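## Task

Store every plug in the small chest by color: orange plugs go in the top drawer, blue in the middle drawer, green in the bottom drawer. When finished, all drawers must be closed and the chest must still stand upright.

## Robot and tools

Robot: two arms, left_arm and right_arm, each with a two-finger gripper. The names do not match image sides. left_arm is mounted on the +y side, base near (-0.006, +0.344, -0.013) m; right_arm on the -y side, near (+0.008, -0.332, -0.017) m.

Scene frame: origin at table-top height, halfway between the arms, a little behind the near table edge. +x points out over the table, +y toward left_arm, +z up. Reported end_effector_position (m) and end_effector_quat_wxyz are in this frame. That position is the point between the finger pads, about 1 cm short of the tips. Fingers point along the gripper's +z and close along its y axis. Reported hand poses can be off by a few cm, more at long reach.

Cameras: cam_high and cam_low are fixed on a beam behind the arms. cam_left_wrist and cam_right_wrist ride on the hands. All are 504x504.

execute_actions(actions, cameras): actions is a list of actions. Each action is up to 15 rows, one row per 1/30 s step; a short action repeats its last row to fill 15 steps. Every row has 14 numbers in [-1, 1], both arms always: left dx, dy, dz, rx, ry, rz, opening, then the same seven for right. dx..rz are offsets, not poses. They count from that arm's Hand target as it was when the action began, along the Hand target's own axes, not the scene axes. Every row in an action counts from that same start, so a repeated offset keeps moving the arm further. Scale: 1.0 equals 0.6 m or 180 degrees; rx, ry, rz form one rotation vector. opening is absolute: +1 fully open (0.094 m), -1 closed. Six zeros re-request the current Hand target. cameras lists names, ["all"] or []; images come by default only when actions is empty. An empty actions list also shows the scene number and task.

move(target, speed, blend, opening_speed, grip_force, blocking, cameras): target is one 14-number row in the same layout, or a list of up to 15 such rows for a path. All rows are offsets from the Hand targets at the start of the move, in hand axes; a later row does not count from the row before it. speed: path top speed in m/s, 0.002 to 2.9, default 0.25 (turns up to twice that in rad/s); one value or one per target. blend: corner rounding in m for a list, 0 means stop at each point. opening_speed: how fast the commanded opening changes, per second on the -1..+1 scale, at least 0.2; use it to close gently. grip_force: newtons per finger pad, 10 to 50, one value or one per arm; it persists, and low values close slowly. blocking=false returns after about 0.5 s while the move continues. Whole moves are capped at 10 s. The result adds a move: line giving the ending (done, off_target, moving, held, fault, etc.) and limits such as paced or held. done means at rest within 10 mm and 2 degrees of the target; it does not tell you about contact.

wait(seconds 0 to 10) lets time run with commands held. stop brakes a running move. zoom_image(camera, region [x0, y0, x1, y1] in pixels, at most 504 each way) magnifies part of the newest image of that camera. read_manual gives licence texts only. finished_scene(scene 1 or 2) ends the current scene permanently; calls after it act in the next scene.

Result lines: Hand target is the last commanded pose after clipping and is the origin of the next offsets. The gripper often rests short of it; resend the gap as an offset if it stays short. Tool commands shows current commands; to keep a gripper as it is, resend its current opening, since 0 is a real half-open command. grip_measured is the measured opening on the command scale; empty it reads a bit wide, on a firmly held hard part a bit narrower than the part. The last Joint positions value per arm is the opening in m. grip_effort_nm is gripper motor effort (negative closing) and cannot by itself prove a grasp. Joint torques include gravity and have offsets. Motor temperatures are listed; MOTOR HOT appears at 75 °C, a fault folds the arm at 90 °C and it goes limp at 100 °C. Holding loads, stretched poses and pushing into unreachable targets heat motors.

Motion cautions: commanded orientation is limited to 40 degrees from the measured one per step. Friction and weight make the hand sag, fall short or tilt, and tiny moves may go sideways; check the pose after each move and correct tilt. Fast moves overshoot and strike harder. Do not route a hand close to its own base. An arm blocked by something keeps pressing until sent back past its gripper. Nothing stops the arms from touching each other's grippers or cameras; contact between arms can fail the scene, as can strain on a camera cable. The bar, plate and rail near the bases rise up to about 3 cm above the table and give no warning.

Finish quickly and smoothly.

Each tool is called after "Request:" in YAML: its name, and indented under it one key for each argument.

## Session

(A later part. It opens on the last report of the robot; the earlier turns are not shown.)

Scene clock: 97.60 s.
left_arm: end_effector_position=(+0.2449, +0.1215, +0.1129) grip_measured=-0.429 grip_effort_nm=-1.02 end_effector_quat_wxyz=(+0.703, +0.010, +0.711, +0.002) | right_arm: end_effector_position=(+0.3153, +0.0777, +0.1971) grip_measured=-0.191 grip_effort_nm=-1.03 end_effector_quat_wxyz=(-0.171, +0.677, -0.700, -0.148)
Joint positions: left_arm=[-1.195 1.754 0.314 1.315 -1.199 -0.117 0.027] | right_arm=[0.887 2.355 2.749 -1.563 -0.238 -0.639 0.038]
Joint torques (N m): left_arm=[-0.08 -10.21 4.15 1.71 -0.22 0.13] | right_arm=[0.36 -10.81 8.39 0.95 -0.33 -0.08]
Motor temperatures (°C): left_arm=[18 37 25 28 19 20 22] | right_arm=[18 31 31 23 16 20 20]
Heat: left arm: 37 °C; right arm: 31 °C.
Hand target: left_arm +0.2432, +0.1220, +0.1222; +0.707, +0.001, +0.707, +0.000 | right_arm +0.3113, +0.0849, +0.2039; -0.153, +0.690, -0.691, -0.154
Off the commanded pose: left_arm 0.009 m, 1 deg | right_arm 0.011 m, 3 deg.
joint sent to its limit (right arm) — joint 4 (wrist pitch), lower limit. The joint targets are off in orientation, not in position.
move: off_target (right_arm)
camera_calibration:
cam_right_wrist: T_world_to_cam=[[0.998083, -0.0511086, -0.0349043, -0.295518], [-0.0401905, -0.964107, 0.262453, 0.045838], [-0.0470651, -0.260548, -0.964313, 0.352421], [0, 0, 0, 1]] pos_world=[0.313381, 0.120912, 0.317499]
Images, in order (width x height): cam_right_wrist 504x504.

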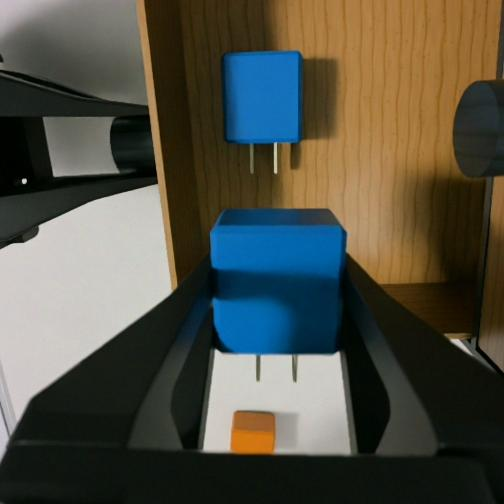

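Request:
move:
  target:
    - [0,0,0,0,0,0,-0.75,0.065,0,0.139,0,0,0,-0.7]
    - [0,0,0,0,0,0,-0.75,0.065,0,0.139,0,0,0,0.04]
    - [0,0,0,0,0,0,-0.75,0,0,0,0,0,0,0.04]
    - [0,0,0,0,0,0,-0.75,0.276,0.05,-0.157,0,0,0,0.1]
    - [0,0,0.237,0,0,0,-0.75,0.276,0.05,-0.157,0,0,0,0.1]
  blend: [0,0,0.02,0.03,0]
  speed: [0.2,0.2,0.28,0.3,0.2]
  opening_speed: 1.5
  cameras: ["cam_low","cam_left_wrist","cam_right_wrist"]

Scene clock: 104.17 s.
left_arm: end_effector_position=(+0.3782, +0.1225, +0.1204) grip_measured=-0.429 grip_effort_nm=-1.02 end_effector_quat_wxyz=(+0.704, +0.000, +0.710, -0.002) | right_arm: end_effector_position=(+0.2837, -0.1070, +0.2123) grip_measured=+0.098 grip_effort_nm=0.10 end_effector_quat_wxyz=(-0.140, +0.686, -0.698, -0.149)
Joint positions: left_arm=[-0.775 1.945 0.612 1.273 -0.788 -0.061 0.027] | right_arm=[0.558 1.698 1.845 -1.478 -0.343 -0.991 0.052]
Joint torques (N m): left_arm=[1.69 -8.32 6.52 2.09 0.03 0.12] | right_arm=[-0.32 -8.4 5.85 0.75 -0.38 -0.09]
Heat: left arm: 36 °C; right arm: 32 °C.
Hand target: left_arm +0.3855, +0.1220, +0.1223; +0.707, +0.000, +0.707, +0.000 | right_arm +0.2813, -0.1050, +0.2191; -0.153, +0.690, -0.691, -0.154
Off the commanded pose: left_arm 0.007 m, 1 deg | right_arm 0.007 m, 2 deg.
move: done; blend cut to 0 m at target 4; target 2's new opening was sent with right_arm's hand 0.013 m and 2 deg from that target
camera_calibration:
cam_left_wrist: T_world_to_cam=[[0.0517803, -0.998254, -0.0284384, 0.11445], [-0.662779, -0.0130498, -0.748702, 0.354529], [0.747023, 0.0576164, -0.662297, -0.0839229], [0, 0, 0, 1]] pos_world=[0.291741, 0.123712, 0.21311]
cam_right_wrist: T_world_to_cam=[[0.99682, -0.0286871, -0.0743423, -0.261762], [-0.00469048, -0.952456, 0.304639, -0.155209], [-0.079547, -0.303322, -0.949562, 0.319034], [0, 0, 0, 1]] pos_world=[0.28558, -0.0585685, 0.330766]
Images, in order (width x height): cam_low 504x504, cam_left_wrist 504x504, cam_right_wrist 504x504.

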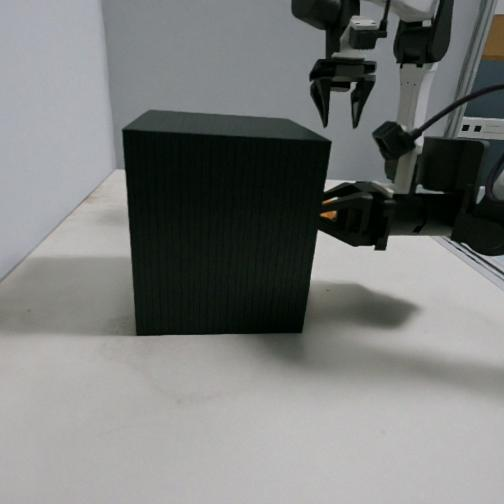

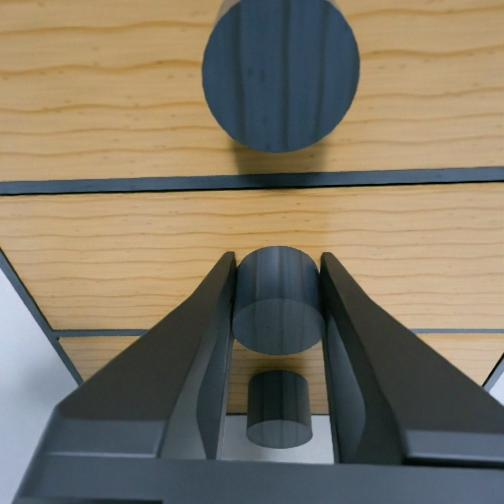

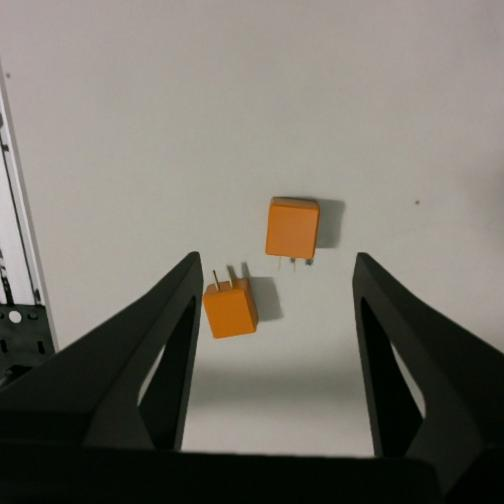

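Request:
move:
  target:
    - [0,0,0,0,0,0,0.3,0.137,-0.015,0.127,0.0094,0,0.02,0.12]
    - [0,0,-0.15,0,0,0,0.3,0.137,-0.015,0.127,0.0094,0,0.02,0.12]
    - [-0.116,0,-0.15,0,0,0,0.3,0.137,-0.015,0.127,0.0094,0,0.02,0.12]
    - [-0.116,0,-0.004,0,0,0,0.3,0.137,-0.015,0.127,0.0094,0,0.02,0.12]
    - [-0.116,0,-0.004,0,0,0,-0.75,0.137,-0.015,0.127,0.0094,0,0.02,0.12]
    - [-0.116,0,-0.237,0,0,0,-0.75,0.137,-0.015,0.127,0.0094,0,0.02,0.12]
  blend: [0,0.02,0.02,0,0,0]
  speed: [0.25,0.25,0.25,0.2,0.2,0.18]
  opening_speed: 2
  cameras: ["cam_low","cam_left_wrist","cam_right_wrist"]

Scene clock: 111.03 s.
left_arm: end_effector_position=(+0.2460, +0.1188, +0.1810) grip_measured=-0.440 grip_effort_nm=-1.02 end_effector_quat_wxyz=(+0.702, +0.017, +0.712, +0.007) | right_arm: end_effector_position=(+0.2899, -0.1494, +0.1024) grip_measured=+0.118 grip_effort_nm=0.10 end_effector_quat_wxyz=(-0.132, +0.662, -0.723, -0.149)
Joint positions: left_arm=[-1.183 1.388 0.429 0.828 -1.184 -0.103 0.026] | right_arm=[0.424 1.606 1.306 -1.081 -0.362 -1.061 0.053]
Joint torques (N m): left_arm=[-0.42 -8.66 6.42 1.8 -0.26 -0.01] | right_arm=[-0.58 -9.94 5.97 0.71 -0.4 -0.09]
Heat: left arm: 36 °C; right arm: 32 °C.
Hand target: left_arm +0.2432, +0.1219, +0.1919; +0.707, +0.001, +0.707, +0.000 | right_arm +0.2900, -0.1472, +0.1152; +0.158, -0.665, +0.714, +0.149
Off the commanded pose: left_arm 0.012 m, 2 deg | right_arm 0.013 m, 3 deg.
move: off_target (left_arm, right_arm)
camera_calibration:
cam_left_wrist: T_world_to_cam=[[0.0415095, -0.996924, -0.0664819, 0.128588], [-0.668247, 0.0217657, -0.743621, 0.308493], [0.742781, 0.0752937, -0.665288, 0.0546171], [0, 0, 0, 1]] pos_world=[0.160244, 0.117366, 0.274287]
cam_right_wrist: T_world_to_cam=[[0.990694, -0.0946226, -0.0978347, -0.283056], [-0.0593354, -0.947161, 0.315222, -0.146561], [-0.122492, -0.306483, -0.943962, 0.21372], [0, 0, 0, 1]] pos_world=[0.297905, -0.100099, 0.22025]
Images, in order (width x height): cam_low 504x504, cam_left_wrist 504x504, cam_right_wrist 504x504.

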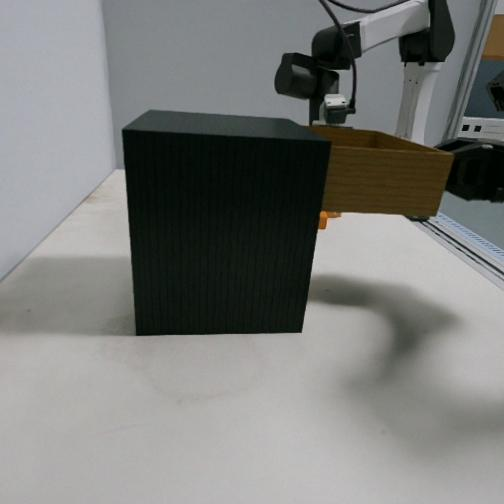

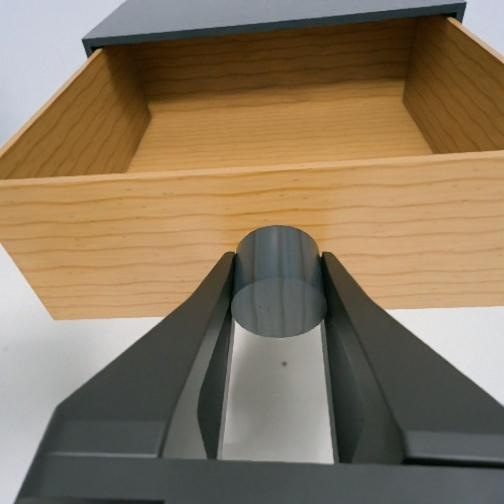

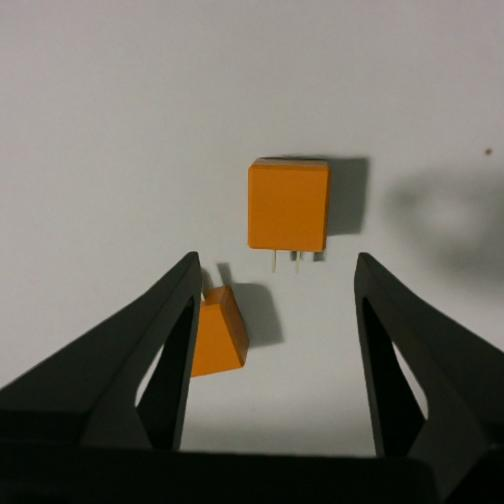

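Request:
move:
  target:
    - [0,0,0,0,0,0,-0.75,0.047,-0.004,0.127,0,0,0,0.12]
    - [0,0,0,0,0,0,-0.75,0.047,-0.004,0.127,0,0,0,-0.7]
    - [0,0,0,0,0,0,-0.75,-0.087,-0.004,-0.16,0,0,0,-0.7]
    - [0,0,0,0,0,0,-0.75,-0.477,-0.013,-0.044,0,-0.111,0,-0.7]
  blend: [0,0,0.03,0]
  speed: [0.2,0.2,0.3,0.3]
  opening_speed: 1
  cameras: ["cam_right_wrist","cam_low"]

Scene clock: 117.37 s.
left_arm: end_effector_position=(+0.2460, +0.1188, +0.1808) grip_measured=-0.440 grip_effort_nm=-1.02 end_effector_quat_wxyz=(+0.702, +0.017, +0.712, +0.007) | right_arm: end_effector_position=(+0.3150, +0.0948, +0.2556) grip_measured=-0.698 grip_effort_nm=-0.09 end_effector_quat_wxyz=(-0.275, +0.631, -0.679, -0.256)
Joint positions: left_arm=[-1.183 1.388 0.429 0.828 -1.184 -0.104 0.026] | right_arm=[0.85 2.086 2.357 -1.175 -0.433 -0.539 0.014]
Joint torques (N m): left_arm=[-0.46 -8.61 6.23 1.76 -0.23 0.05] | right_arm=[-0.12 -9.01 9.31 1.29 -0.29 0.08]
Heat: left arm: 36 °C; right arm: 32 °C.
Hand target: left_arm +0.2432, +0.1219, +0.1918; +0.707, +0.001, +0.707, +0.000 | right_arm +0.3155, +0.0997, +0.2605; -0.280, +0.630, -0.676, -0.262
Off the commanded pose: left_arm 0.012 m, 2 deg | right_arm 0.007 m, 1 deg.
move: off_target (left_arm)
camera_calibration:
cam_right_wrist: T_world_to_cam=[[0.995992, -0.0669003, -0.0593717, -0.28397], [-0.0698674, -0.996333, -0.0493898, 0.139079], [-0.0558497, 0.05334, -0.997013, 0.394651], [0, 0, 0, 1]] pos_world=[0.31459, 0.0985202, 0.383481]
Images, in order (width x height): cam_low 504x504, cam_right_wrist 504x504.

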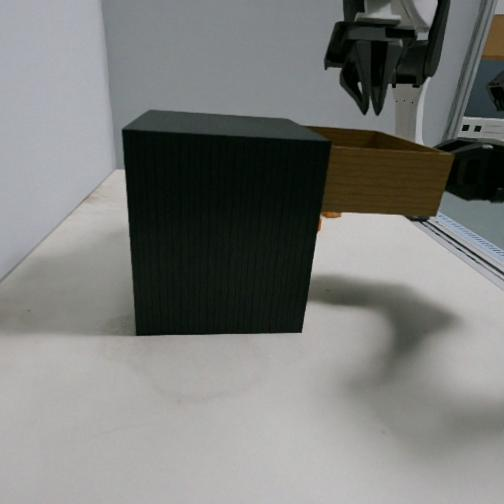

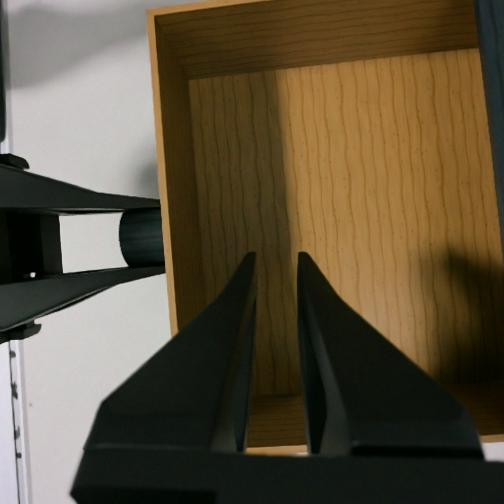

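Request:
move:
  target:
    - [0,0,0,0,0,0,-0.75,0.141,0,-0.094,0,0.04,0,-0.1]
    - [0,0,0,0,0,0,-0.75,0.485,0.013,-0.107,0,0.111,0,0.15]
  blend: [0.03,0]
  speed: 0.3
  cameras: ["cam_right_wrist"]

Scene clock: 120.77 s.
left_arm: end_effector_position=(+0.2457, +0.1190, +0.1806) grip_measured=-0.440 grip_effort_nm=-1.02 end_effector_quat_wxyz=(+0.701, +0.018, +0.713, +0.008) | right_arm: end_effector_position=(+0.2876, -0.1496, +0.0876) grip_measured=+0.148 grip_effort_nm=0.10 end_effector_quat_wxyz=(-0.134, +0.661, -0.721, -0.159)
Joint positions: left_arm=[-1.183 1.385 0.429 0.82 -1.184 -0.106 0.026] | right_arm=[0.414 1.61 1.246 -1.024 -0.384 -1.071 0.054]
Joint torques (N m): left_arm=[-0.31 -8.24 6.34 1.86 -0.27 0.02] | right_arm=[-0.58 -10.09 5.97 0.69 -0.22 -0.1]
Heat: left arm: 36 °C; right arm: 32 °C.
Hand target: left_arm +0.2432, +0.1220, +0.1918; +0.707, +0.001, +0.707, +0.001 | right_arm +0.2897, -0.1502, +0.0997; +0.158, -0.665, +0.714, +0.149
Off the commanded pose: left_arm 0.012 m, 2 deg | right_arm 0.012 m, 3 deg.
move: off_target (left_arm, right_arm); target 2's new opening was sent with right_arm's hand 0.012 m and 3 deg from that target
camera_calibration:
cam_right_wrist: T_world_to_cam=[[0.989842, -0.0906048, -0.109562, -0.280274], [-0.0541136, -0.952722, 0.298985, -0.143175], [-0.131472, -0.290019, -0.947947, 0.204812], [0, 0, 0, 1]] pos_world=[0.296606, -0.102401, 0.20625]
Images, in order (width x height): cam_right_wrist 504x504.

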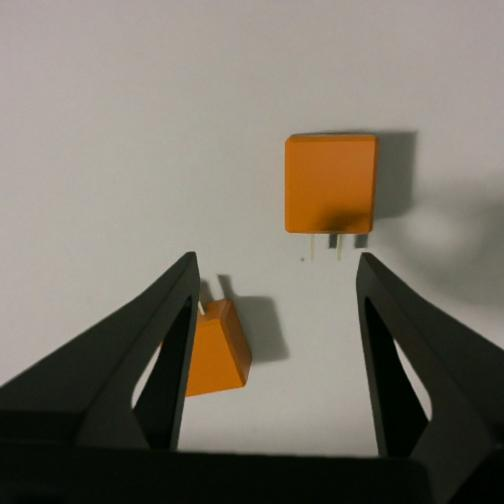

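Request:
move:
  target:
    - [0,0,0,0,0,0,-0.75,-0.02,-0.035,0.02,0,0,0,0.2]
    - [0,0,0,0,0,0,-0.75,0.0155,-0.035,0.1,0,0,0,0.2]
  blend: [0.005,0]
  speed: 0.2
  cameras: ["cam_right_wrist"]

Scene clock: 122.77 s.
left_arm: end_effector_position=(+0.2457, +0.1190, +0.1806) grip_measured=-0.440 grip_effort_nm=-1.02 end_effector_quat_wxyz=(+0.701, +0.018, +0.713, +0.008) | right_arm: end_effector_position=(+0.3100, -0.1378, +0.0419) grip_measured=+0.198 grip_effort_nm=0.10 end_effector_quat_wxyz=(-0.155, +0.664, -0.715, -0.151)
Joint positions: left_arm=[-1.183 1.385 0.429 0.82 -1.184 -0.106 0.026] | right_arm=[0.421 1.709 1.164 -0.796 -0.382 -1.068 0.056]
Joint torques (N m): left_arm=[-0.31 -8.06 6.43 1.87 -0.28 0.01] | right_arm=[0.27 -6.82 6.43 0.77 -0.19 0.06]
Heat: left arm: 35 °C; right arm: 32 °C.
Hand target: left_arm +0.2432, +0.1220, +0.1918; +0.707, +0.001, +0.707, +0.001 | right_arm +0.3118, -0.1346, +0.0414; -0.158, +0.665, -0.714, -0.149
Off the commanded pose: left_arm 0.012 m, 2 deg | right_arm 0.004 m, 1 deg.
move: off_target (left_arm)
camera_calibration:
cam_right_wrist: T_world_to_cam=[[0.993981, -0.0850666, -0.0690322, -0.30863], [-0.0624492, -0.95769, 0.280943, -0.114357], [-0.0900103, -0.274941, -0.957238, 0.157384], [0, 0, 0, 1]] pos_world=[0.313798, -0.0925013, 0.161477]
Images, in order (width x height): cam_right_wrist 504x504.

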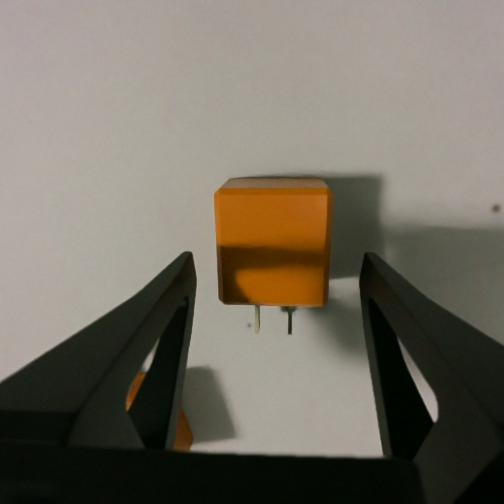

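Request:
move:
  target:
    - [0,0,0,0,0,0,-0.75,0,0,0.0387,0,0,0,0.12]
    - [0,0,0,0,0,0,-0.75,0,0,0.0387,0,0,0,-0.7]
    - [0,0,0,0,0,0,-0.75,-0.1055,0,-0.19,0,0,0,-0.7]
    - [0,0,0,0,0,0,-0.75,-0.508,0.022,-0.165,0,-0.111,0,-0.7]
  blend: [0,0,0.03,0]
  speed: [0.2,0.2,0.3,0.3]
  opening_speed: 1
  cameras: ["cam_right_wrist"]

Scene clock: 127.93 s.
left_arm: end_effector_position=(+0.2443, +0.1375, +0.1822) grip_measured=-0.440 grip_effort_nm=-1.02 end_effector_quat_wxyz=(+0.704, -0.016, +0.709, +0.039) | right_arm: end_effector_position=(+0.3145, +0.0341, +0.2197) grip_measured=-0.194 grip_effort_nm=-1.03 end_effector_quat_wxyz=(+0.187, -0.624, +0.735, +0.188)
Joint positions: left_arm=[-1.183 1.374 0.42 0.814 -1.277 -0.114 0.026] | right_arm=[0.797 2.046 2.283 -1.364 -0.326 -0.575 0.038]
Joint torques (N m): left_arm=[-0.5 -7.68 6.84 1.79 0.57 0.15] | right_arm=[3.71 -9.28 11.3 2.54 -1.36 0.2]
Heat: left arm: 35 °C; right arm: 32 °C.
Hand target: left_arm +0.2432, +0.1219, +0.1919; +0.707, +0.000, +0.707, +0.000 | right_arm +0.3155, +0.0998, +0.2604; +0.280, -0.629, +0.676, +0.262
Off the commanded pose: left_arm 0.018 m, 5 deg | right_arm 0.077 m, 15 deg.
move: off_target (left_arm, right_arm)
camera_calibration:
cam_right_wrist: T_world_to_cam=[[0.982149, -0.157613, -0.102669, -0.272745], [-0.137008, -0.973393, 0.183672, 0.0459586], [-0.128886, -0.166327, -0.977611, 0.388331], [0, 0, 0, 1]] pos_world=[0.324224, 0.0663376, 0.343193]
Images, in order (width x height): cam_right_wrist 504x504.

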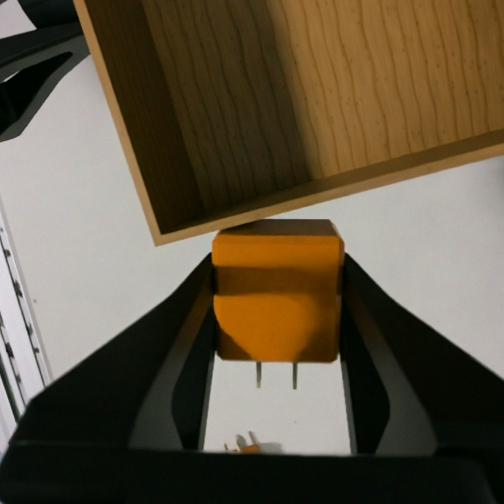

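Request:
move:
  target:
    - [0,0,0,0,0,0,-0.75,0.165,0,-0.071,0,0,0,-0.7]
    - [0,0,0,0,0,0,-0.75,0.0825,0,-0.153,0,0,0,-0.7]
  blend: [0.01,0]
  speed: 0.15
  cameras: ["all"]

Scene clock: 130.70 s.
left_arm: end_effector_position=(+0.2442, +0.1375, +0.1806) grip_measured=-0.440 grip_effort_nm=-1.02 end_effector_quat_wxyz=(+0.703, -0.012, +0.710, +0.041) | right_arm: end_effector_position=(+0.3098, -0.0047, +0.2789) grip_measured=-0.194 grip_effort_nm=-1.02 end_effector_quat_wxyz=(-0.266, +0.624, -0.689, -0.255)
Joint positions: left_arm=[-1.183 1.374 0.417 0.807 -1.273 -0.116 0.026] | right_arm=[0.668 1.831 2.117 -1.282 -0.532 -0.686 0.038]
Joint torques (N m): left_arm=[-0.59 -7.72 7.21 1.97 0.52 0.12] | right_arm=[0.03 -7.91 8.88 1.2 -0.42 -0.09]
Heat: left arm: 35 °C; right arm: 33 °C.
Hand target: left_arm +0.2432, +0.1219, +0.1919; +0.707, +0.000, +0.707, +0.000 | right_arm +0.3084, +0.0001, +0.2902; +0.280, -0.630, +0.676, +0.262
Off the commanded pose: left_arm 0.019 m, 5 deg | right_arm 0.012 m, 2 deg.
move: off_target (left_arm, right_arm)
camera_calibration:
cam_left_wrist: T_world_to_cam=[[0.130132, -0.98892, -0.0714297, 0.125407], [-0.662696, -0.0331651, -0.748154, 0.313596], [0.737496, 0.144695, -0.659669, 0.0450402], [0, 0, 0, 1]] pos_world=[0.158282, 0.127901, 0.273287]
cam_right_wrist: T_world_to_cam=[[0.993112, -0.0856137, -0.0799964, -0.277556], [-0.0885872, -0.995475, -0.0343859, 0.0423612], [-0.0766905, 0.0412357, -0.996202, 0.429044], [0, 0, 0, 1]] pos_world=[0.3123, 0.000714993, 0.406667]

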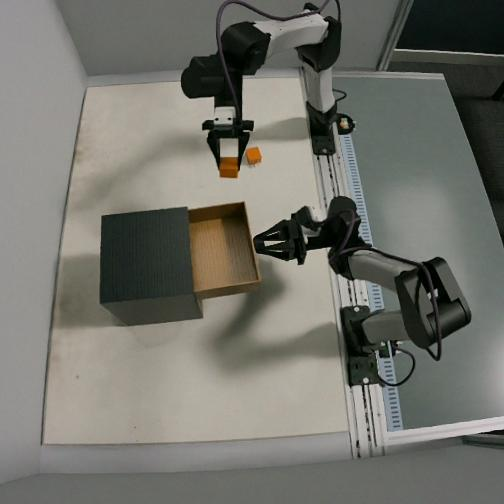

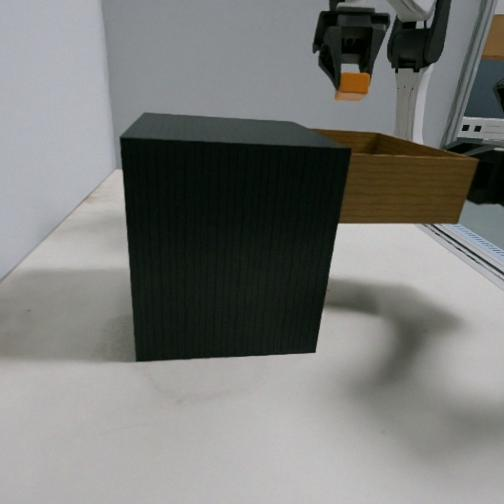

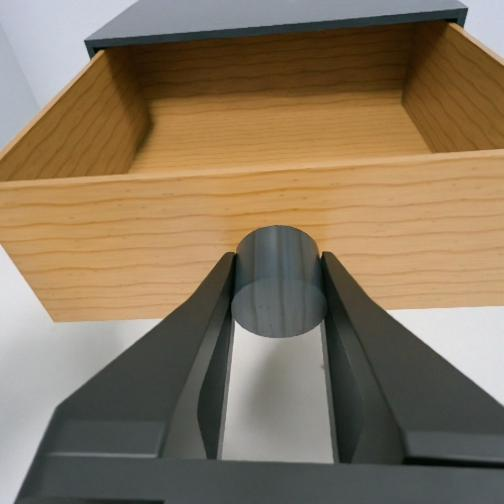

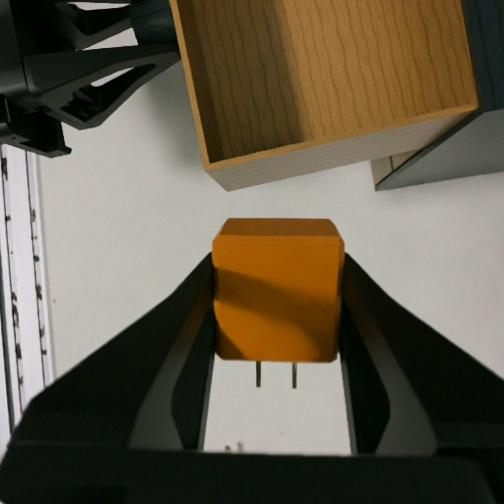

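Request:
move:
  target:
    - [0,0,0,0,0,0,-0.75,-0.154,-0.009,0.225,0,0,0,-0.7]
    - [0,0,0,0,0,0,-0.75,-0.087,-0.007,0.334,0,0,0,-0.7]
  speed: 0.2
  cameras: ["cam_low","cam_left_wrist","cam_right_wrist"]

Scene clock: 134.87 s.
left_arm: end_effector_position=(+0.2440, +0.1378, +0.1784) grip_measured=-0.440 grip_effort_nm=-1.02 end_effector_quat_wxyz=(+0.702, -0.011, +0.711, +0.041) | right_arm: end_effector_position=(+0.3324, +0.1826, +0.1817) grip_measured=-0.194 grip_effort_nm=-1.02 end_effector_quat_wxyz=(-0.285, +0.627, -0.674, -0.266)
Joint positions: left_arm=[-1.183 1.374 0.414 0.799 -1.271 -0.124 0.026] | right_arm=[0.936 2.361 2.478 -0.961 -0.395 -0.456 0.038]
Joint torques (N m): left_arm=[-0.4 -7.58 7.27 1.97 0.47 0.21] | right_arm=[0.29 -14.97 4.93 1.21 -0.06 0.01]
Heat: left arm: 34 °C; right arm: 33 °C.
Hand target: left_arm +0.2432, +0.1219, +0.1918; +0.707, +0.001, +0.707, +0.000 | right_arm +0.3251, +0.1781, +0.1856; -0.280, +0.629, -0.676, -0.262
Off the commanded pose: left_arm 0.021 m, 5 deg | right_arm 0.010 m, 1 deg.
elbow stopped short (right arm): the move would have taken joint 3 (elbow) straighter than the controller allows.
move: off_target (left_arm)
camera_calibration:
cam_left_wrist: T_world_to_cam=[[0.127721, -0.989004, -0.0745587, 0.126787], [-0.665738, -0.0297658, -0.745592, 0.311742], [0.735174, 0.144865, -0.662219, 0.0446963], [0, 0, 0, 1]] pos_world=[0.158485, 0.128197, 0.271484]
cam_right_wrist: T_world_to_cam=[[0.996198, -0.0625499, -0.0606416, -0.300444], [-0.0673668, -0.994439, -0.0809452, 0.228725], [-0.0552413, 0.0847226, -0.994872, 0.310988], [0, 0, 0, 1]] pos_world=[0.33189, 0.182312, 0.309688]
Images, in order (width x height): cam_low 504x504, cam_left_wrist 504x504, cam_right_wrist 504x504.

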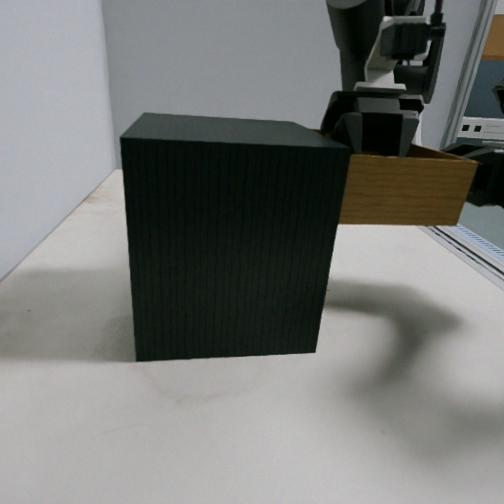

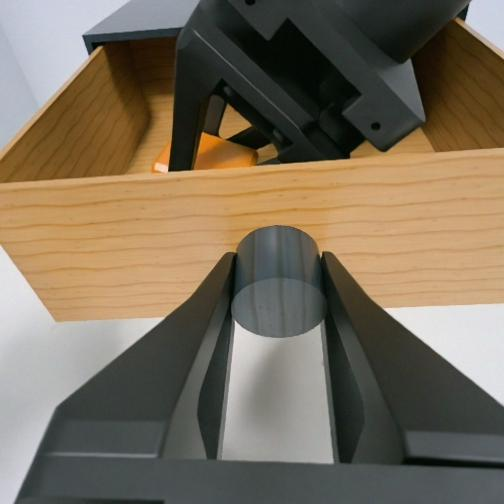

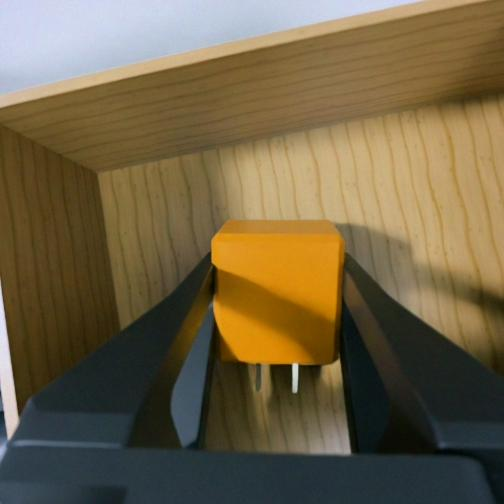

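Request:
move:
  target:
    - [0,0,0,0,0,0,-0.75,0,0,0,0,0,0,0.04]
    - [0,0,0,0,0,0,-0.75,-0.094,0,-0.094,0,0,0,0.04]
    - [0,0,0,0,0,0,-0.75,0.124,0.018,-0.346,0,0,0,0.04]
    - [0,0,0,0,0,0,-0.75,0.552,0.079,-0.385,0,0.111,0,0.15]
  blend: [0,0.02,0.03,0]
  speed: 0.3
  opening_speed: 1.5
  cameras: ["cam_left_wrist","cam_right_wrist"]

Scene clock: 141.93 s.
left_arm: end_effector_position=(+0.2440, +0.1373, +0.1791) grip_measured=-0.440 grip_effort_nm=-1.02 end_effector_quat_wxyz=(+0.702, -0.012, +0.711, +0.038) | right_arm: end_effector_position=(+0.2480, -0.2130, +0.1075) grip_measured=+0.148 grip_effort_nm=0.10 end_effector_quat_wxyz=(-0.142, +0.661, -0.718, -0.162)
Joint positions: left_arm=[-1.183 1.374 0.414 0.805 -1.268 -0.124 0.026] | right_arm=[0.22 1.401 1.123 -1.182 -0.424 -1.282 0.054]
Joint torques (N m): left_arm=[-0.23 -7.61 7.25 1.95 0.41 0.19] | right_arm=[-0.88 -7.38 5.96 0.54 -0.21 -0.09]
Heat: left arm: 34 °C; right arm: 34 °C.
Hand target: left_arm +0.2432, +0.1220, +0.1918; +0.707, +0.000, +0.707, +0.000 | right_arm +0.2497, -0.2151, +0.1143; -0.158, +0.665, -0.714, -0.149
Off the commanded pose: left_arm 0.020 m, 5 deg | right_arm 0.007 m, 3 deg.
move: off_target (left_arm, right_arm); target 4's new opening was sent with right_arm's hand 0.007 m and 3 deg from that target
camera_calibration:
cam_left_wrist: T_world_to_cam=[[0.125444, -0.989721, -0.0686785, 0.125906], [-0.664453, -0.0324075, -0.746627, 0.312406], [0.736726, 0.139293, -0.661688, 0.045475], [0, 0, 0, 1]] pos_world=[0.158282, 0.128402, 0.271988]
cam_right_wrist: T_world_to_cam=[[0.990906, -0.0859558, -0.103518, -0.244589], [-0.0532384, -0.957032, 0.285054, -0.211342], [-0.123572, -0.276951, -0.952905, 0.20142], [0, 0, 0, 1]] pos_world=[0.256004, -0.167501, 0.226858]
Images, in order (width x height): cam_left_wrist 504x504, cam_right_wrist 504x504.

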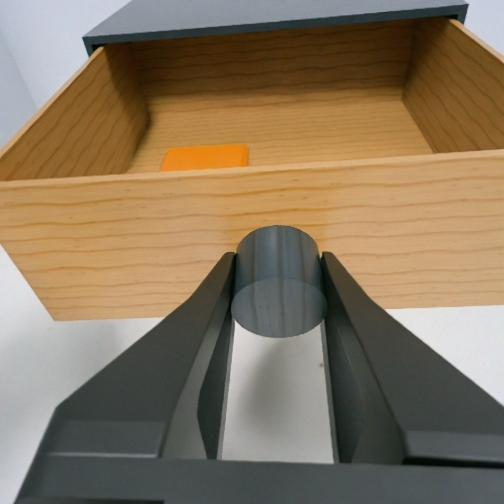

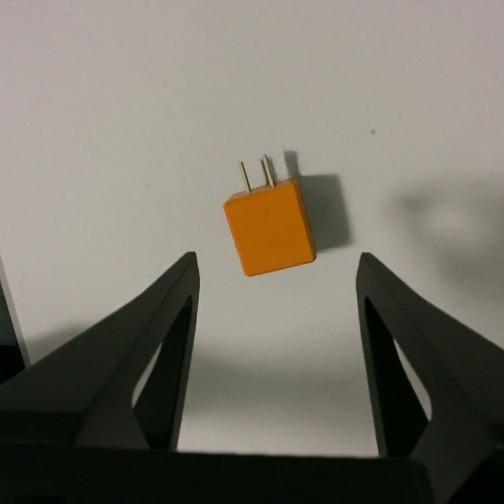

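Request:
move:
  target: [0,0,0,0,0,0,-0.75,0.053,0.0123,0.095,-0.033,0,-0.0705,0.2]
  speed: 0.15
  cameras: ["cam_right_wrist"]

Scene clock: 144.27 s.
left_arm: end_effector_position=(+0.2440, +0.1373, +0.1791) grip_measured=-0.440 grip_effort_nm=-1.02 end_effector_quat_wxyz=(+0.702, -0.012, +0.711, +0.038) | right_arm: end_effector_position=(+0.2409, -0.2199, +0.0507) grip_measured=+0.198 grip_effort_nm=0.10 end_effector_quat_wxyz=(-0.135, +0.747, -0.630, -0.163)
Joint positions: left_arm=[-1.183 1.374 0.414 0.805 -1.268 -0.124 0.026] | right_arm=[0.197 1.478 0.965 -1.027 -0.424 -1.573 0.056]
Joint torques (N m): left_arm=[-0.43 -7.51 7.56 1.95 0.4 0.17] | right_arm=[-0.8 -4.21 5.74 0.37 -0.37 -0.09]
Heat: left arm: 34 °C; right arm: 34 °C.
Hand target: left_arm +0.2432, +0.1220, +0.1918; +0.707, +0.000, +0.707, +0.000 | right_arm +0.2419, -0.2191, +0.0493; -0.139, +0.747, -0.628, -0.167
Off the commanded pose: left_arm 0.020 m, 5 deg | right_arm 0.002 m, 1 deg.
move: off_target (left_arm)
camera_calibration:
cam_right_wrist: T_world_to_cam=[[0.985974, 0.154887, -0.0621642, -0.192036], [0.166337, -0.94244, 0.290069, -0.251975], [-0.0136581, -0.296341, -0.954985, 0.113849], [0, 0, 0, 1]] pos_world=[0.23281, -0.173989, 0.169877]
Images, in order (width x height): cam_right_wrist 504x504.

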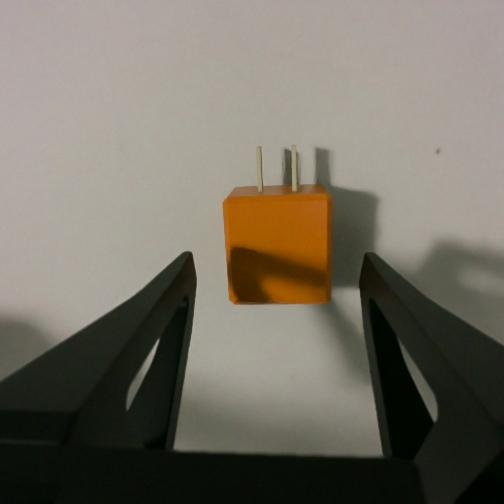

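Request:
move:
  target:
    - [0,0,0,0,0,0,-0.75,0.016,0,0.046,0,0,0,0.15]
    - [0,0,0,0,0,0,-0.75,0.016,0,0.046,0,0,0,-0.7]
    - [0,0,0,0,0,0,-0.75,-0.155,0,-0.333,0,0,0,-0.7]
    - [0,0,0,0,0,0,-0.75,-0.426,-0.1665,-0.226,0.033,-0.056,0.0705,-0.7]
  blend: [0,0,0.02,0]
  speed: [0.2,0.2,0.3,0.3]
  opening_speed: 1
  cameras: ["cam_right_wrist"]

Scene clock: 150.50 s.
left_arm: end_effector_position=(+0.2440, +0.1373, +0.1791) grip_measured=-0.440 grip_effort_nm=-1.02 end_effector_quat_wxyz=(+0.702, -0.012, +0.711, +0.038) | right_arm: end_effector_position=(+0.3093, -0.0331, +0.2730) grip_measured=-0.193 grip_effort_nm=-1.02 end_effector_quat_wxyz=(-0.206, +0.648, -0.702, -0.214)
Joint positions: left_arm=[-1.183 1.374 0.414 0.805 -1.268 -0.124 0.026] | right_arm=[0.64 1.937 2.343 -1.562 -0.459 -0.793 0.038]
Joint torques (N m): left_arm=[-0.57 -7.42 7.46 1.9 0.44 0.25] | right_arm=[-0.09 -7.9 8.36 0.93 -0.24 0.07]
Heat: left arm: 34 °C; right arm: 33 °C.
Hand target: left_arm +0.2432, +0.1220, +0.1918; +0.707, +0.000, +0.707, +0.000 | right_arm +0.3106, -0.0305, +0.2802; -0.213, +0.648, -0.700, -0.214
Off the commanded pose: left_arm 0.020 m, 5 deg | right_arm 0.008 m, 1 deg.
joint sent to its limit (right arm) — joint 4 (wrist pitch), lower limit. The joint targets still meet the commanded pose.
move: off_target (left_arm)
camera_calibration:
cam_right_wrist: T_world_to_cam=[[0.992981, -0.0731977, -0.0928984, -0.27589], [-0.0620172, -0.991075, 0.118005, -0.0357719], [-0.100707, -0.111415, -0.988658, 0.424643], [0, 0, 0, 1]] pos_world=[0.3145, -0.00833533, 0.398419]
Images, in order (width x height): cam_right_wrist 504x504.

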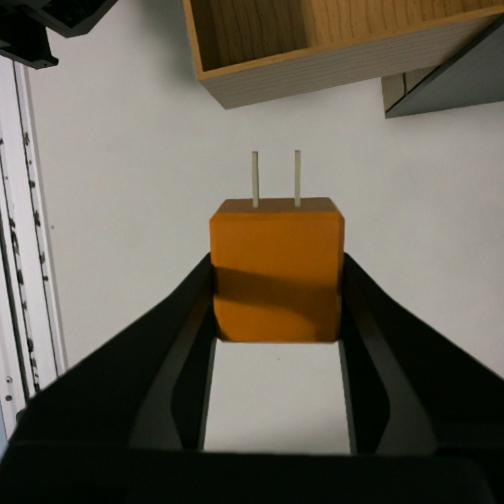

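Request:
move:
  target:
    - [0,0,0,0,0,0,-0.75,-0.15,-0.009,0.1655,0,0,0,-0.7]
    - [0,0,0,0,0,0,-0.75,-0.102,-0.021,0.2575,0,0,0,-0.7]
  speed: 0.18
  cameras: ["cam_low","cam_left_wrist","cam_right_wrist"]

Scene clock: 153.83 s.
left_arm: end_effector_position=(+0.2442, +0.1352, +0.1785) grip_measured=-0.440 grip_effort_nm=-1.02 end_effector_quat_wxyz=(+0.701, -0.007, +0.712, +0.035) | right_arm: end_effector_position=(+0.3306, +0.1226, +0.1824) grip_measured=-0.193 grip_effort_nm=-1.03 end_effector_quat_wxyz=(-0.219, +0.656, -0.686, -0.225)
Joint positions: left_arm=[-1.183 1.374 0.414 0.802 -1.256 -0.124 0.026] | right_arm=[0.876 2.329 2.538 -1.247 -0.381 -0.586 0.038]
Joint torques (N m): left_arm=[-0.29 -7.73 7.65 1.97 0.37 0.2] | right_arm=[-1.28 -15.05 4.57 0.82 0.03 0.1]
Heat: left arm: 33 °C; right arm: 33 °C.
Hand target: left_arm +0.2432, +0.1219, +0.1918; +0.707, +0.001, +0.707, +0.000 | right_arm +0.3306, +0.1073, +0.1888; -0.213, +0.648, -0.700, -0.214
Off the commanded pose: left_arm 0.019 m, 4 deg | right_arm 0.017 m, 2 deg.
elbow stopped short (right arm): the move would have taken joint 3 (elbow) straighter than the controller allows.
move: off_target (left_arm, right_arm)
camera_calibration:
cam_left_wrist: T_world_to_cam=[[0.113393, -0.990942, -0.071945, 0.127499], [-0.666985, -0.0222528, -0.744739, 0.310858], [0.736392, 0.132435, -0.663467, 0.0465794], [0, 0, 0, 1]] pos_world=[0.158579, 0.127093, 0.271585]
cam_right_wrist: T_world_to_cam=[[0.995933, -0.0393579, -0.0810515, -0.30139], [-0.0327764, -0.996176, 0.0809898, 0.128148], [-0.0839292, -0.0780038, -0.993414, 0.34582], [0, 0, 0, 1]] pos_world=[0.333389, 0.142772, 0.308735]
Images, in order (width x height): cam_low 504x504, cam_left_wrist 504x504, cam_right_wrist 504x504.

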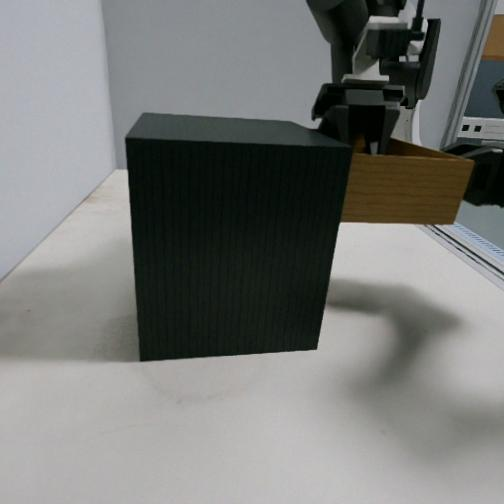

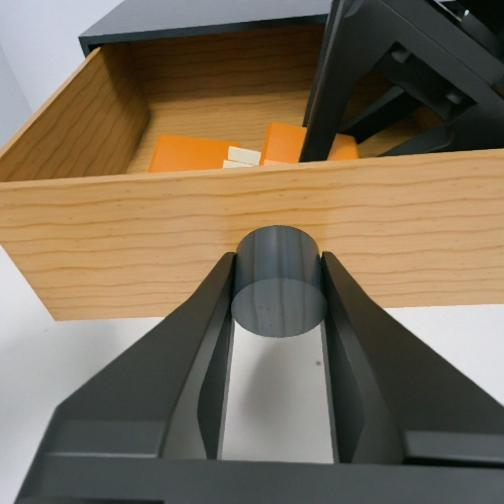

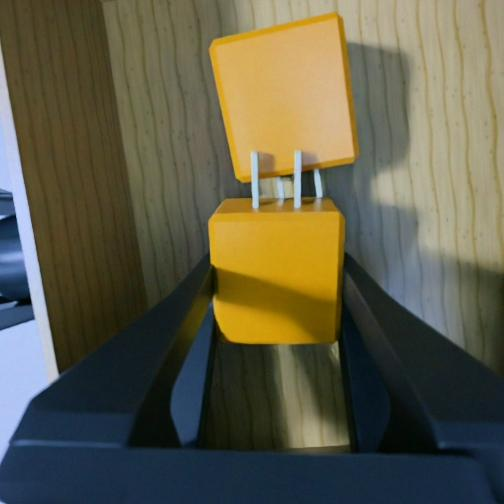

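Request:
move:
  target:
    - [0,0,0,0,0,0,-0.75,-0.01,0,-0.015,0,0,0,-0.7]
    - [0,0,0,0,0,0,-0.75,0.019,0,-0.037,0,0,0,-0.7]
    - [0,0,0,0,0,0,-0.75,0.03,0,-0.021,0,0,0,-0.7]
  speed: 0.1
  cameras: ["cam_left_wrist","cam_right_wrist"]

Scene clock: 156.80 s.
left_arm: end_effector_position=(+0.2442, +0.1343, +0.1786) grip_measured=-0.440 grip_effort_nm=-1.02 end_effector_quat_wxyz=(+0.702, -0.005, +0.712, +0.032) | right_arm: end_effector_position=(+0.3298, +0.1075, +0.1951) grip_measured=-0.193 grip_effort_nm=-1.02 end_effector_quat_wxyz=(-0.242, +0.660, -0.675, -0.224)
Joint positions: left_arm=[-1.183 1.374 0.414 0.805 -1.251 -0.124 0.026] | right_arm=[0.856 2.197 2.343 -1.147 -0.39 -0.618 0.038]
Joint torques (N m): left_arm=[-0.35 -7.71 7.5 1.94 0.27 0.16] | right_arm=[-2.14 -13.31 4.16 0.63 -0.04 0.15]
Heat: left arm: 33 °C; right arm: 34 °C.
Hand target: left_arm +0.2432, +0.1219, +0.1918; +0.707, +0.001, +0.707, +0.000 | right_arm +0.3292, +0.0853, +0.1888; -0.213, +0.648, -0.700, -0.213
Off the commanded pose: left_arm 0.018 m, 4 deg | right_arm 0.023 m, 5 deg.
move: off_target (left_arm, right_arm)
camera_calibration:
cam_left_wrist: T_world_to_cam=[[0.108129, -0.991689, -0.069718, 0.127629], [-0.667139, -0.020391, -0.744654, 0.310833], [0.737044, 0.127031, -0.663799, 0.0473404], [0, 0, 0, 1]] pos_world=[0.158677, 0.126893, 0.271786]
cam_right_wrist: T_world_to_cam=[[0.998679, -0.0279305, -0.0431207, -0.309701], [-0.0258065, -0.998463, 0.0490503, 0.116337], [-0.0444244, -0.0478728, -0.997865, 0.341753], [0, 0, 0, 1]] pos_world=[0.327476, 0.123869, 0.321962]
Images, in order (width x height): cam_left_wrist 504x504, cam_right_wrist 504x504.

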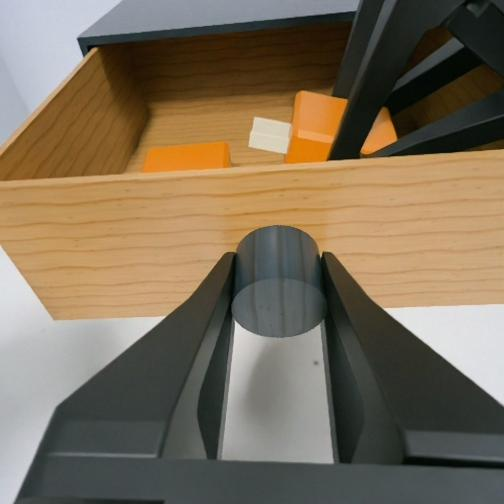

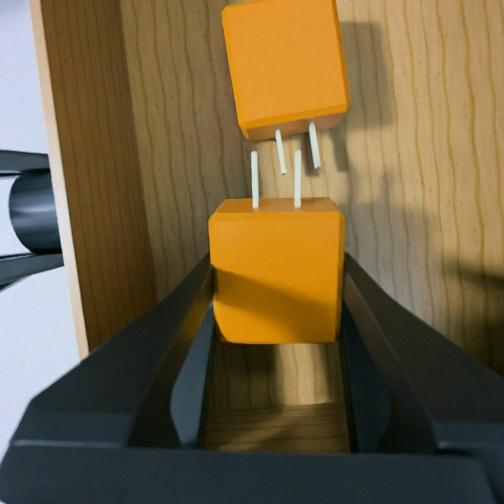

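Request:
move:
  target:
    - [0,0,0,0,0,0,-0.75,-0.028,0,0.0,0,0.0555,0,-0.7]
    - [0,0,0,0,0,0,-0.75,-0.028,0,0.0265,0,0.0555,0,-0.7]
  speed: 0.1
  cameras: ["cam_left_wrist","cam_right_wrist"]

Scene clock: 159.47 s.
left_arm: end_effector_position=(+0.2442, +0.1342, +0.1787) grip_measured=-0.440 grip_effort_nm=-1.02 end_effector_quat_wxyz=(+0.702, -0.006, +0.712, +0.032) | right_arm: end_effector_position=(+0.3283, +0.1055, +0.1885) grip_measured=-0.193 grip_effort_nm=-1.02 end_effector_quat_wxyz=(-0.198, +0.657, -0.707, -0.169)
Joint positions: left_arm=[-1.183 1.374 0.414 0.806 -1.251 -0.124 0.026] | right_arm=[0.895 2.443 2.842 -1.497 -0.262 -0.577 0.038]
Joint torques (N m): left_arm=[-0.38 -7.65 7.31 1.9 0.31 0.21] | right_arm=[-0.06 -10.36 7.87 1.03 -0.03 0.14]
Heat: left arm: 33 °C; right arm: 35 °C.
Hand target: left_arm +0.2432, +0.1219, +0.1918; +0.707, +0.001, +0.707, +0.000 | right_arm +0.3306, +0.1082, +0.1854; -0.151, +0.664, -0.715, -0.156
Off the commanded pose: left_arm 0.018 m, 4 deg | right_arm 0.005 m, 6 deg.
elbow stopped short (right arm): the move would have taken joint 3 (elbow) straighter than the controller allows.
move: off_target (left_arm, right_arm)
camera_calibration:
cam_left_wrist: T_world_to_cam=[[0.108036, -0.991776, -0.0686216, 0.127376], [-0.666816, -0.0210957, -0.744924, 0.310953], [0.73735, 0.126237, -0.663611, 0.0474821], [0, 0, 0, 1]] pos_world=[0.158576, 0.126894, 0.271887]
cam_right_wrist: T_world_to_cam=[[0.995407, -0.0872949, -0.0392954, -0.301909], [-0.0781639, -0.978107, 0.192867, 0.10252], [-0.0552714, -0.18891, -0.980438, 0.350208], [0, 0, 0, 1]] pos_world=[0.327892, 0.140078, 0.311721]
Images, in order (width x height): cam_left_wrist 504x504, cam_right_wrist 504x504.

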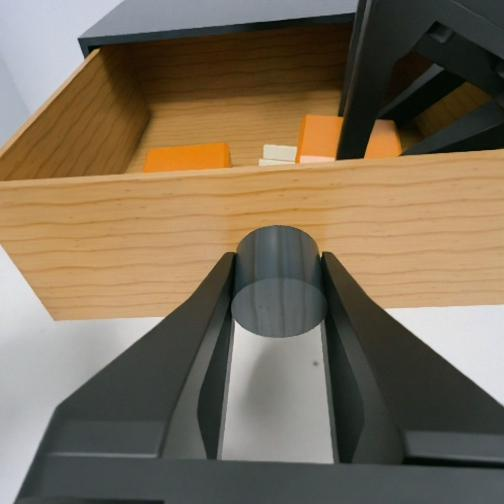

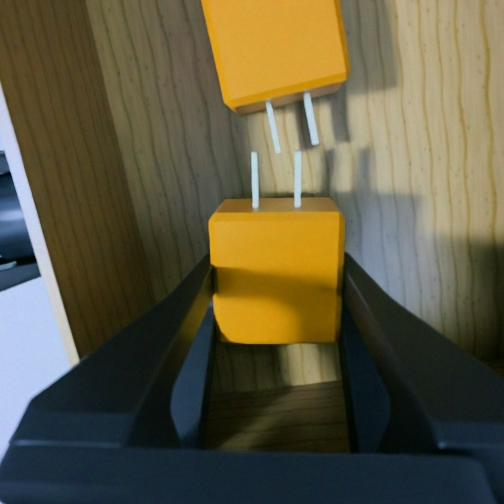

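Request:
move:
  target:
    - [0,0,0,0,0,0,-0.75,0.008,0,0.018,0,0,0,-0.7]
    - [0,0,0,0,0,0,-0.75,0.008,0,0.018,0,0,0,0.02]
    - [0,0,0,0,0,0,-0.75,-0.045,0,-0.105,0,0,0,0.02]
    - [0,0,0,0,0,0,-0.75,0.245,0.05,-0.26,0,0,0,0.02]
  blend: [0,0,0.01,0]
  speed: [0.15,0.15,0.2,0.3]
  opening_speed: 1.5
  cameras: ["cam_left_wrist","cam_high"]

Scene clock: 164.27 s.
left_arm: end_effector_position=(+0.2442, +0.1342, +0.1788) grip_measured=-0.440 grip_effort_nm=-1.02 end_effector_quat_wxyz=(+0.702, -0.006, +0.712, +0.032) | right_arm: end_effector_position=(+0.2951, -0.0878, +0.2519) grip_measured=+0.018 grip_effort_nm=0.10 end_effector_quat_wxyz=(-0.167, +0.652, -0.724, -0.148)
Joint positions: left_arm=[-1.183 1.374 0.414 0.806 -1.251 -0.124 0.026] | right_arm=[0.595 1.778 2.097 -1.566 -0.331 -0.854 0.048]
Joint torques (N m): left_arm=[-0.5 -7.39 7.51 1.91 0.28 0.18] | right_arm=[-0.29 -10.17 5.5 0.85 -0.37 -0.08]
Heat: left arm: 33 °C; right arm: 35 °C.
Hand target: left_arm +0.2432, +0.1219, +0.1918; +0.707, +0.001, +0.707, +0.000 | right_arm +0.2887, -0.0886, +0.2650; +0.151, -0.664, +0.715, +0.156
Off the commanded pose: left_arm 0.018 m, 4 deg | right_arm 0.015 m, 3 deg.
elbow stopped short (right arm): the move would have taken joint 3 (elbow) straighter than the controller allows.
joint read past its limit (right arm) — joint 4 (wrist pitch), lower limit.
joint sent to its limit (right arm) — joint 4 (wrist pitch), lower limit. The joint targets are off in orientation, not in position.
move: off_target (left_arm, right_arm); target 2's new opening was sent with right_arm's hand 0.011 m and 6 deg from that target
camera_calibration:
cam_left_wrist: T_world_to_cam=[[0.10809, -0.991795, -0.0682538, 0.127369], [-0.666737, -0.0213949, -0.744986, 0.310998], [0.737413, 0.126033, -0.663579, 0.0474771], [0, 0, 0, 1]] pos_world=[0.158576, 0.126994, 0.271887]
Images, in order (width x height): cam_high 504x504, cam_left_wrist 504x504.

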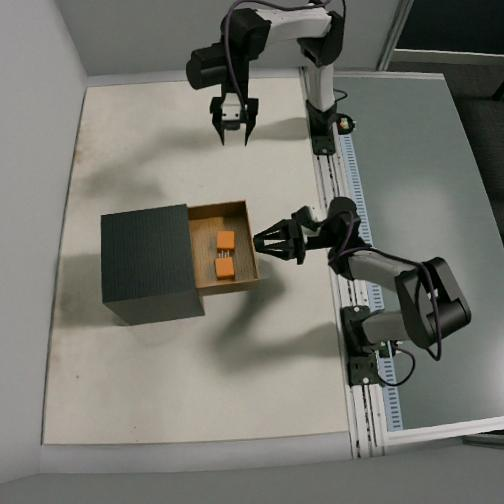

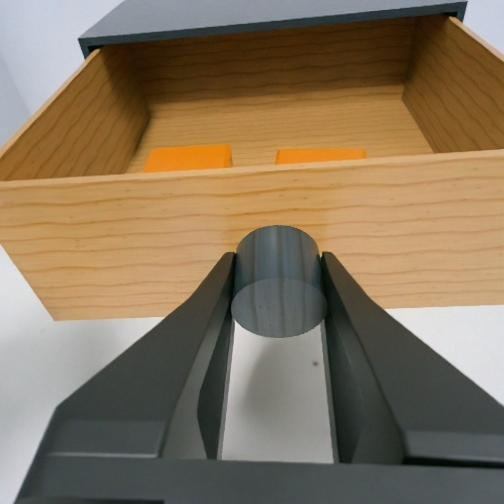

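Request:
move:
  target: [0,0.043,0.2385,0,0,0,-0.75,0,0,0,0,0,0,0.02]
  speed: 0.13
  cameras: ["cam_high","cam_left_wrist"]

Scene clock: 166.17 s.
left_arm: end_effector_position=(+0.3773, +0.1536, +0.1845) grip_measured=-0.440 grip_effort_nm=-1.02 end_effector_quat_wxyz=(+0.700, -0.002, +0.714, +0.014) | right_arm: end_effector_position=(+0.2951, -0.0878, +0.2519) grip_measured=+0.018 grip_effort_nm=0.10 end_effector_quat_wxyz=(-0.167, +0.652, -0.724, -0.148)
Joint positions: left_arm=[-0.704 1.621 0.613 0.935 -0.743 -0.047 0.026] | right_arm=[0.595 1.778 2.097 -1.566 -0.331 -0.854 0.048]
Joint torques (N m): left_arm=[1.78 -6.16 8.44 2.25 0.32 0.03] | right_arm=[-0.32 -10.18 5.49 0.85 -0.36 -0.09]
Heat: left arm: 33 °C; right arm: 35 °C.
Hand target: left_arm +0.3863, +0.1477, +0.1919; +0.707, +0.000, +0.707, +0.000 | right_arm +0.2887, -0.0886, +0.2650; +0.151, -0.664, +0.715, +0.156
Off the commanded pose: left_arm 0.013 m, 2 deg | right_arm 0.015 m, 3 deg.
joint read past its limit (right arm) — joint 4 (wrist pitch), lower limit.
joint sent to its limit (right arm) — joint 4 (wrist pitch), lower limit. The joint targets are off in orientation, not in position.
move: off_target (left_arm, right_arm)
camera_calibration:
cam_left_wrist: T_world_to_cam=[[0.077507, -0.995752, -0.0497135, 0.141261], [-0.671139, -0.0152363, -0.741175, 0.404437], [0.737269, 0.0908109, -0.669468, -0.0427009], [0, 0, 0, 1]] pos_world=[0.291966, 0.150701, 0.278194]
Images, in order (width x height): cam_high 504x504, cam_left_wrist 504x504.

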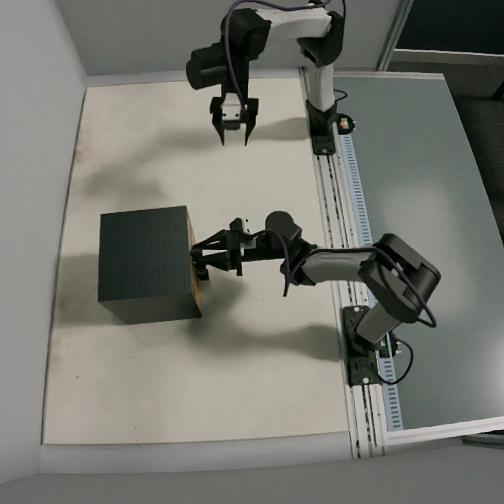

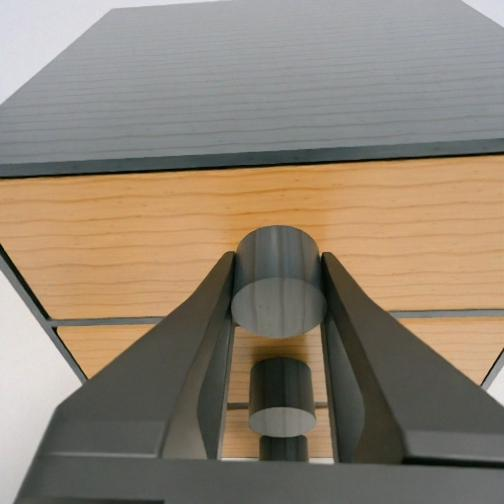

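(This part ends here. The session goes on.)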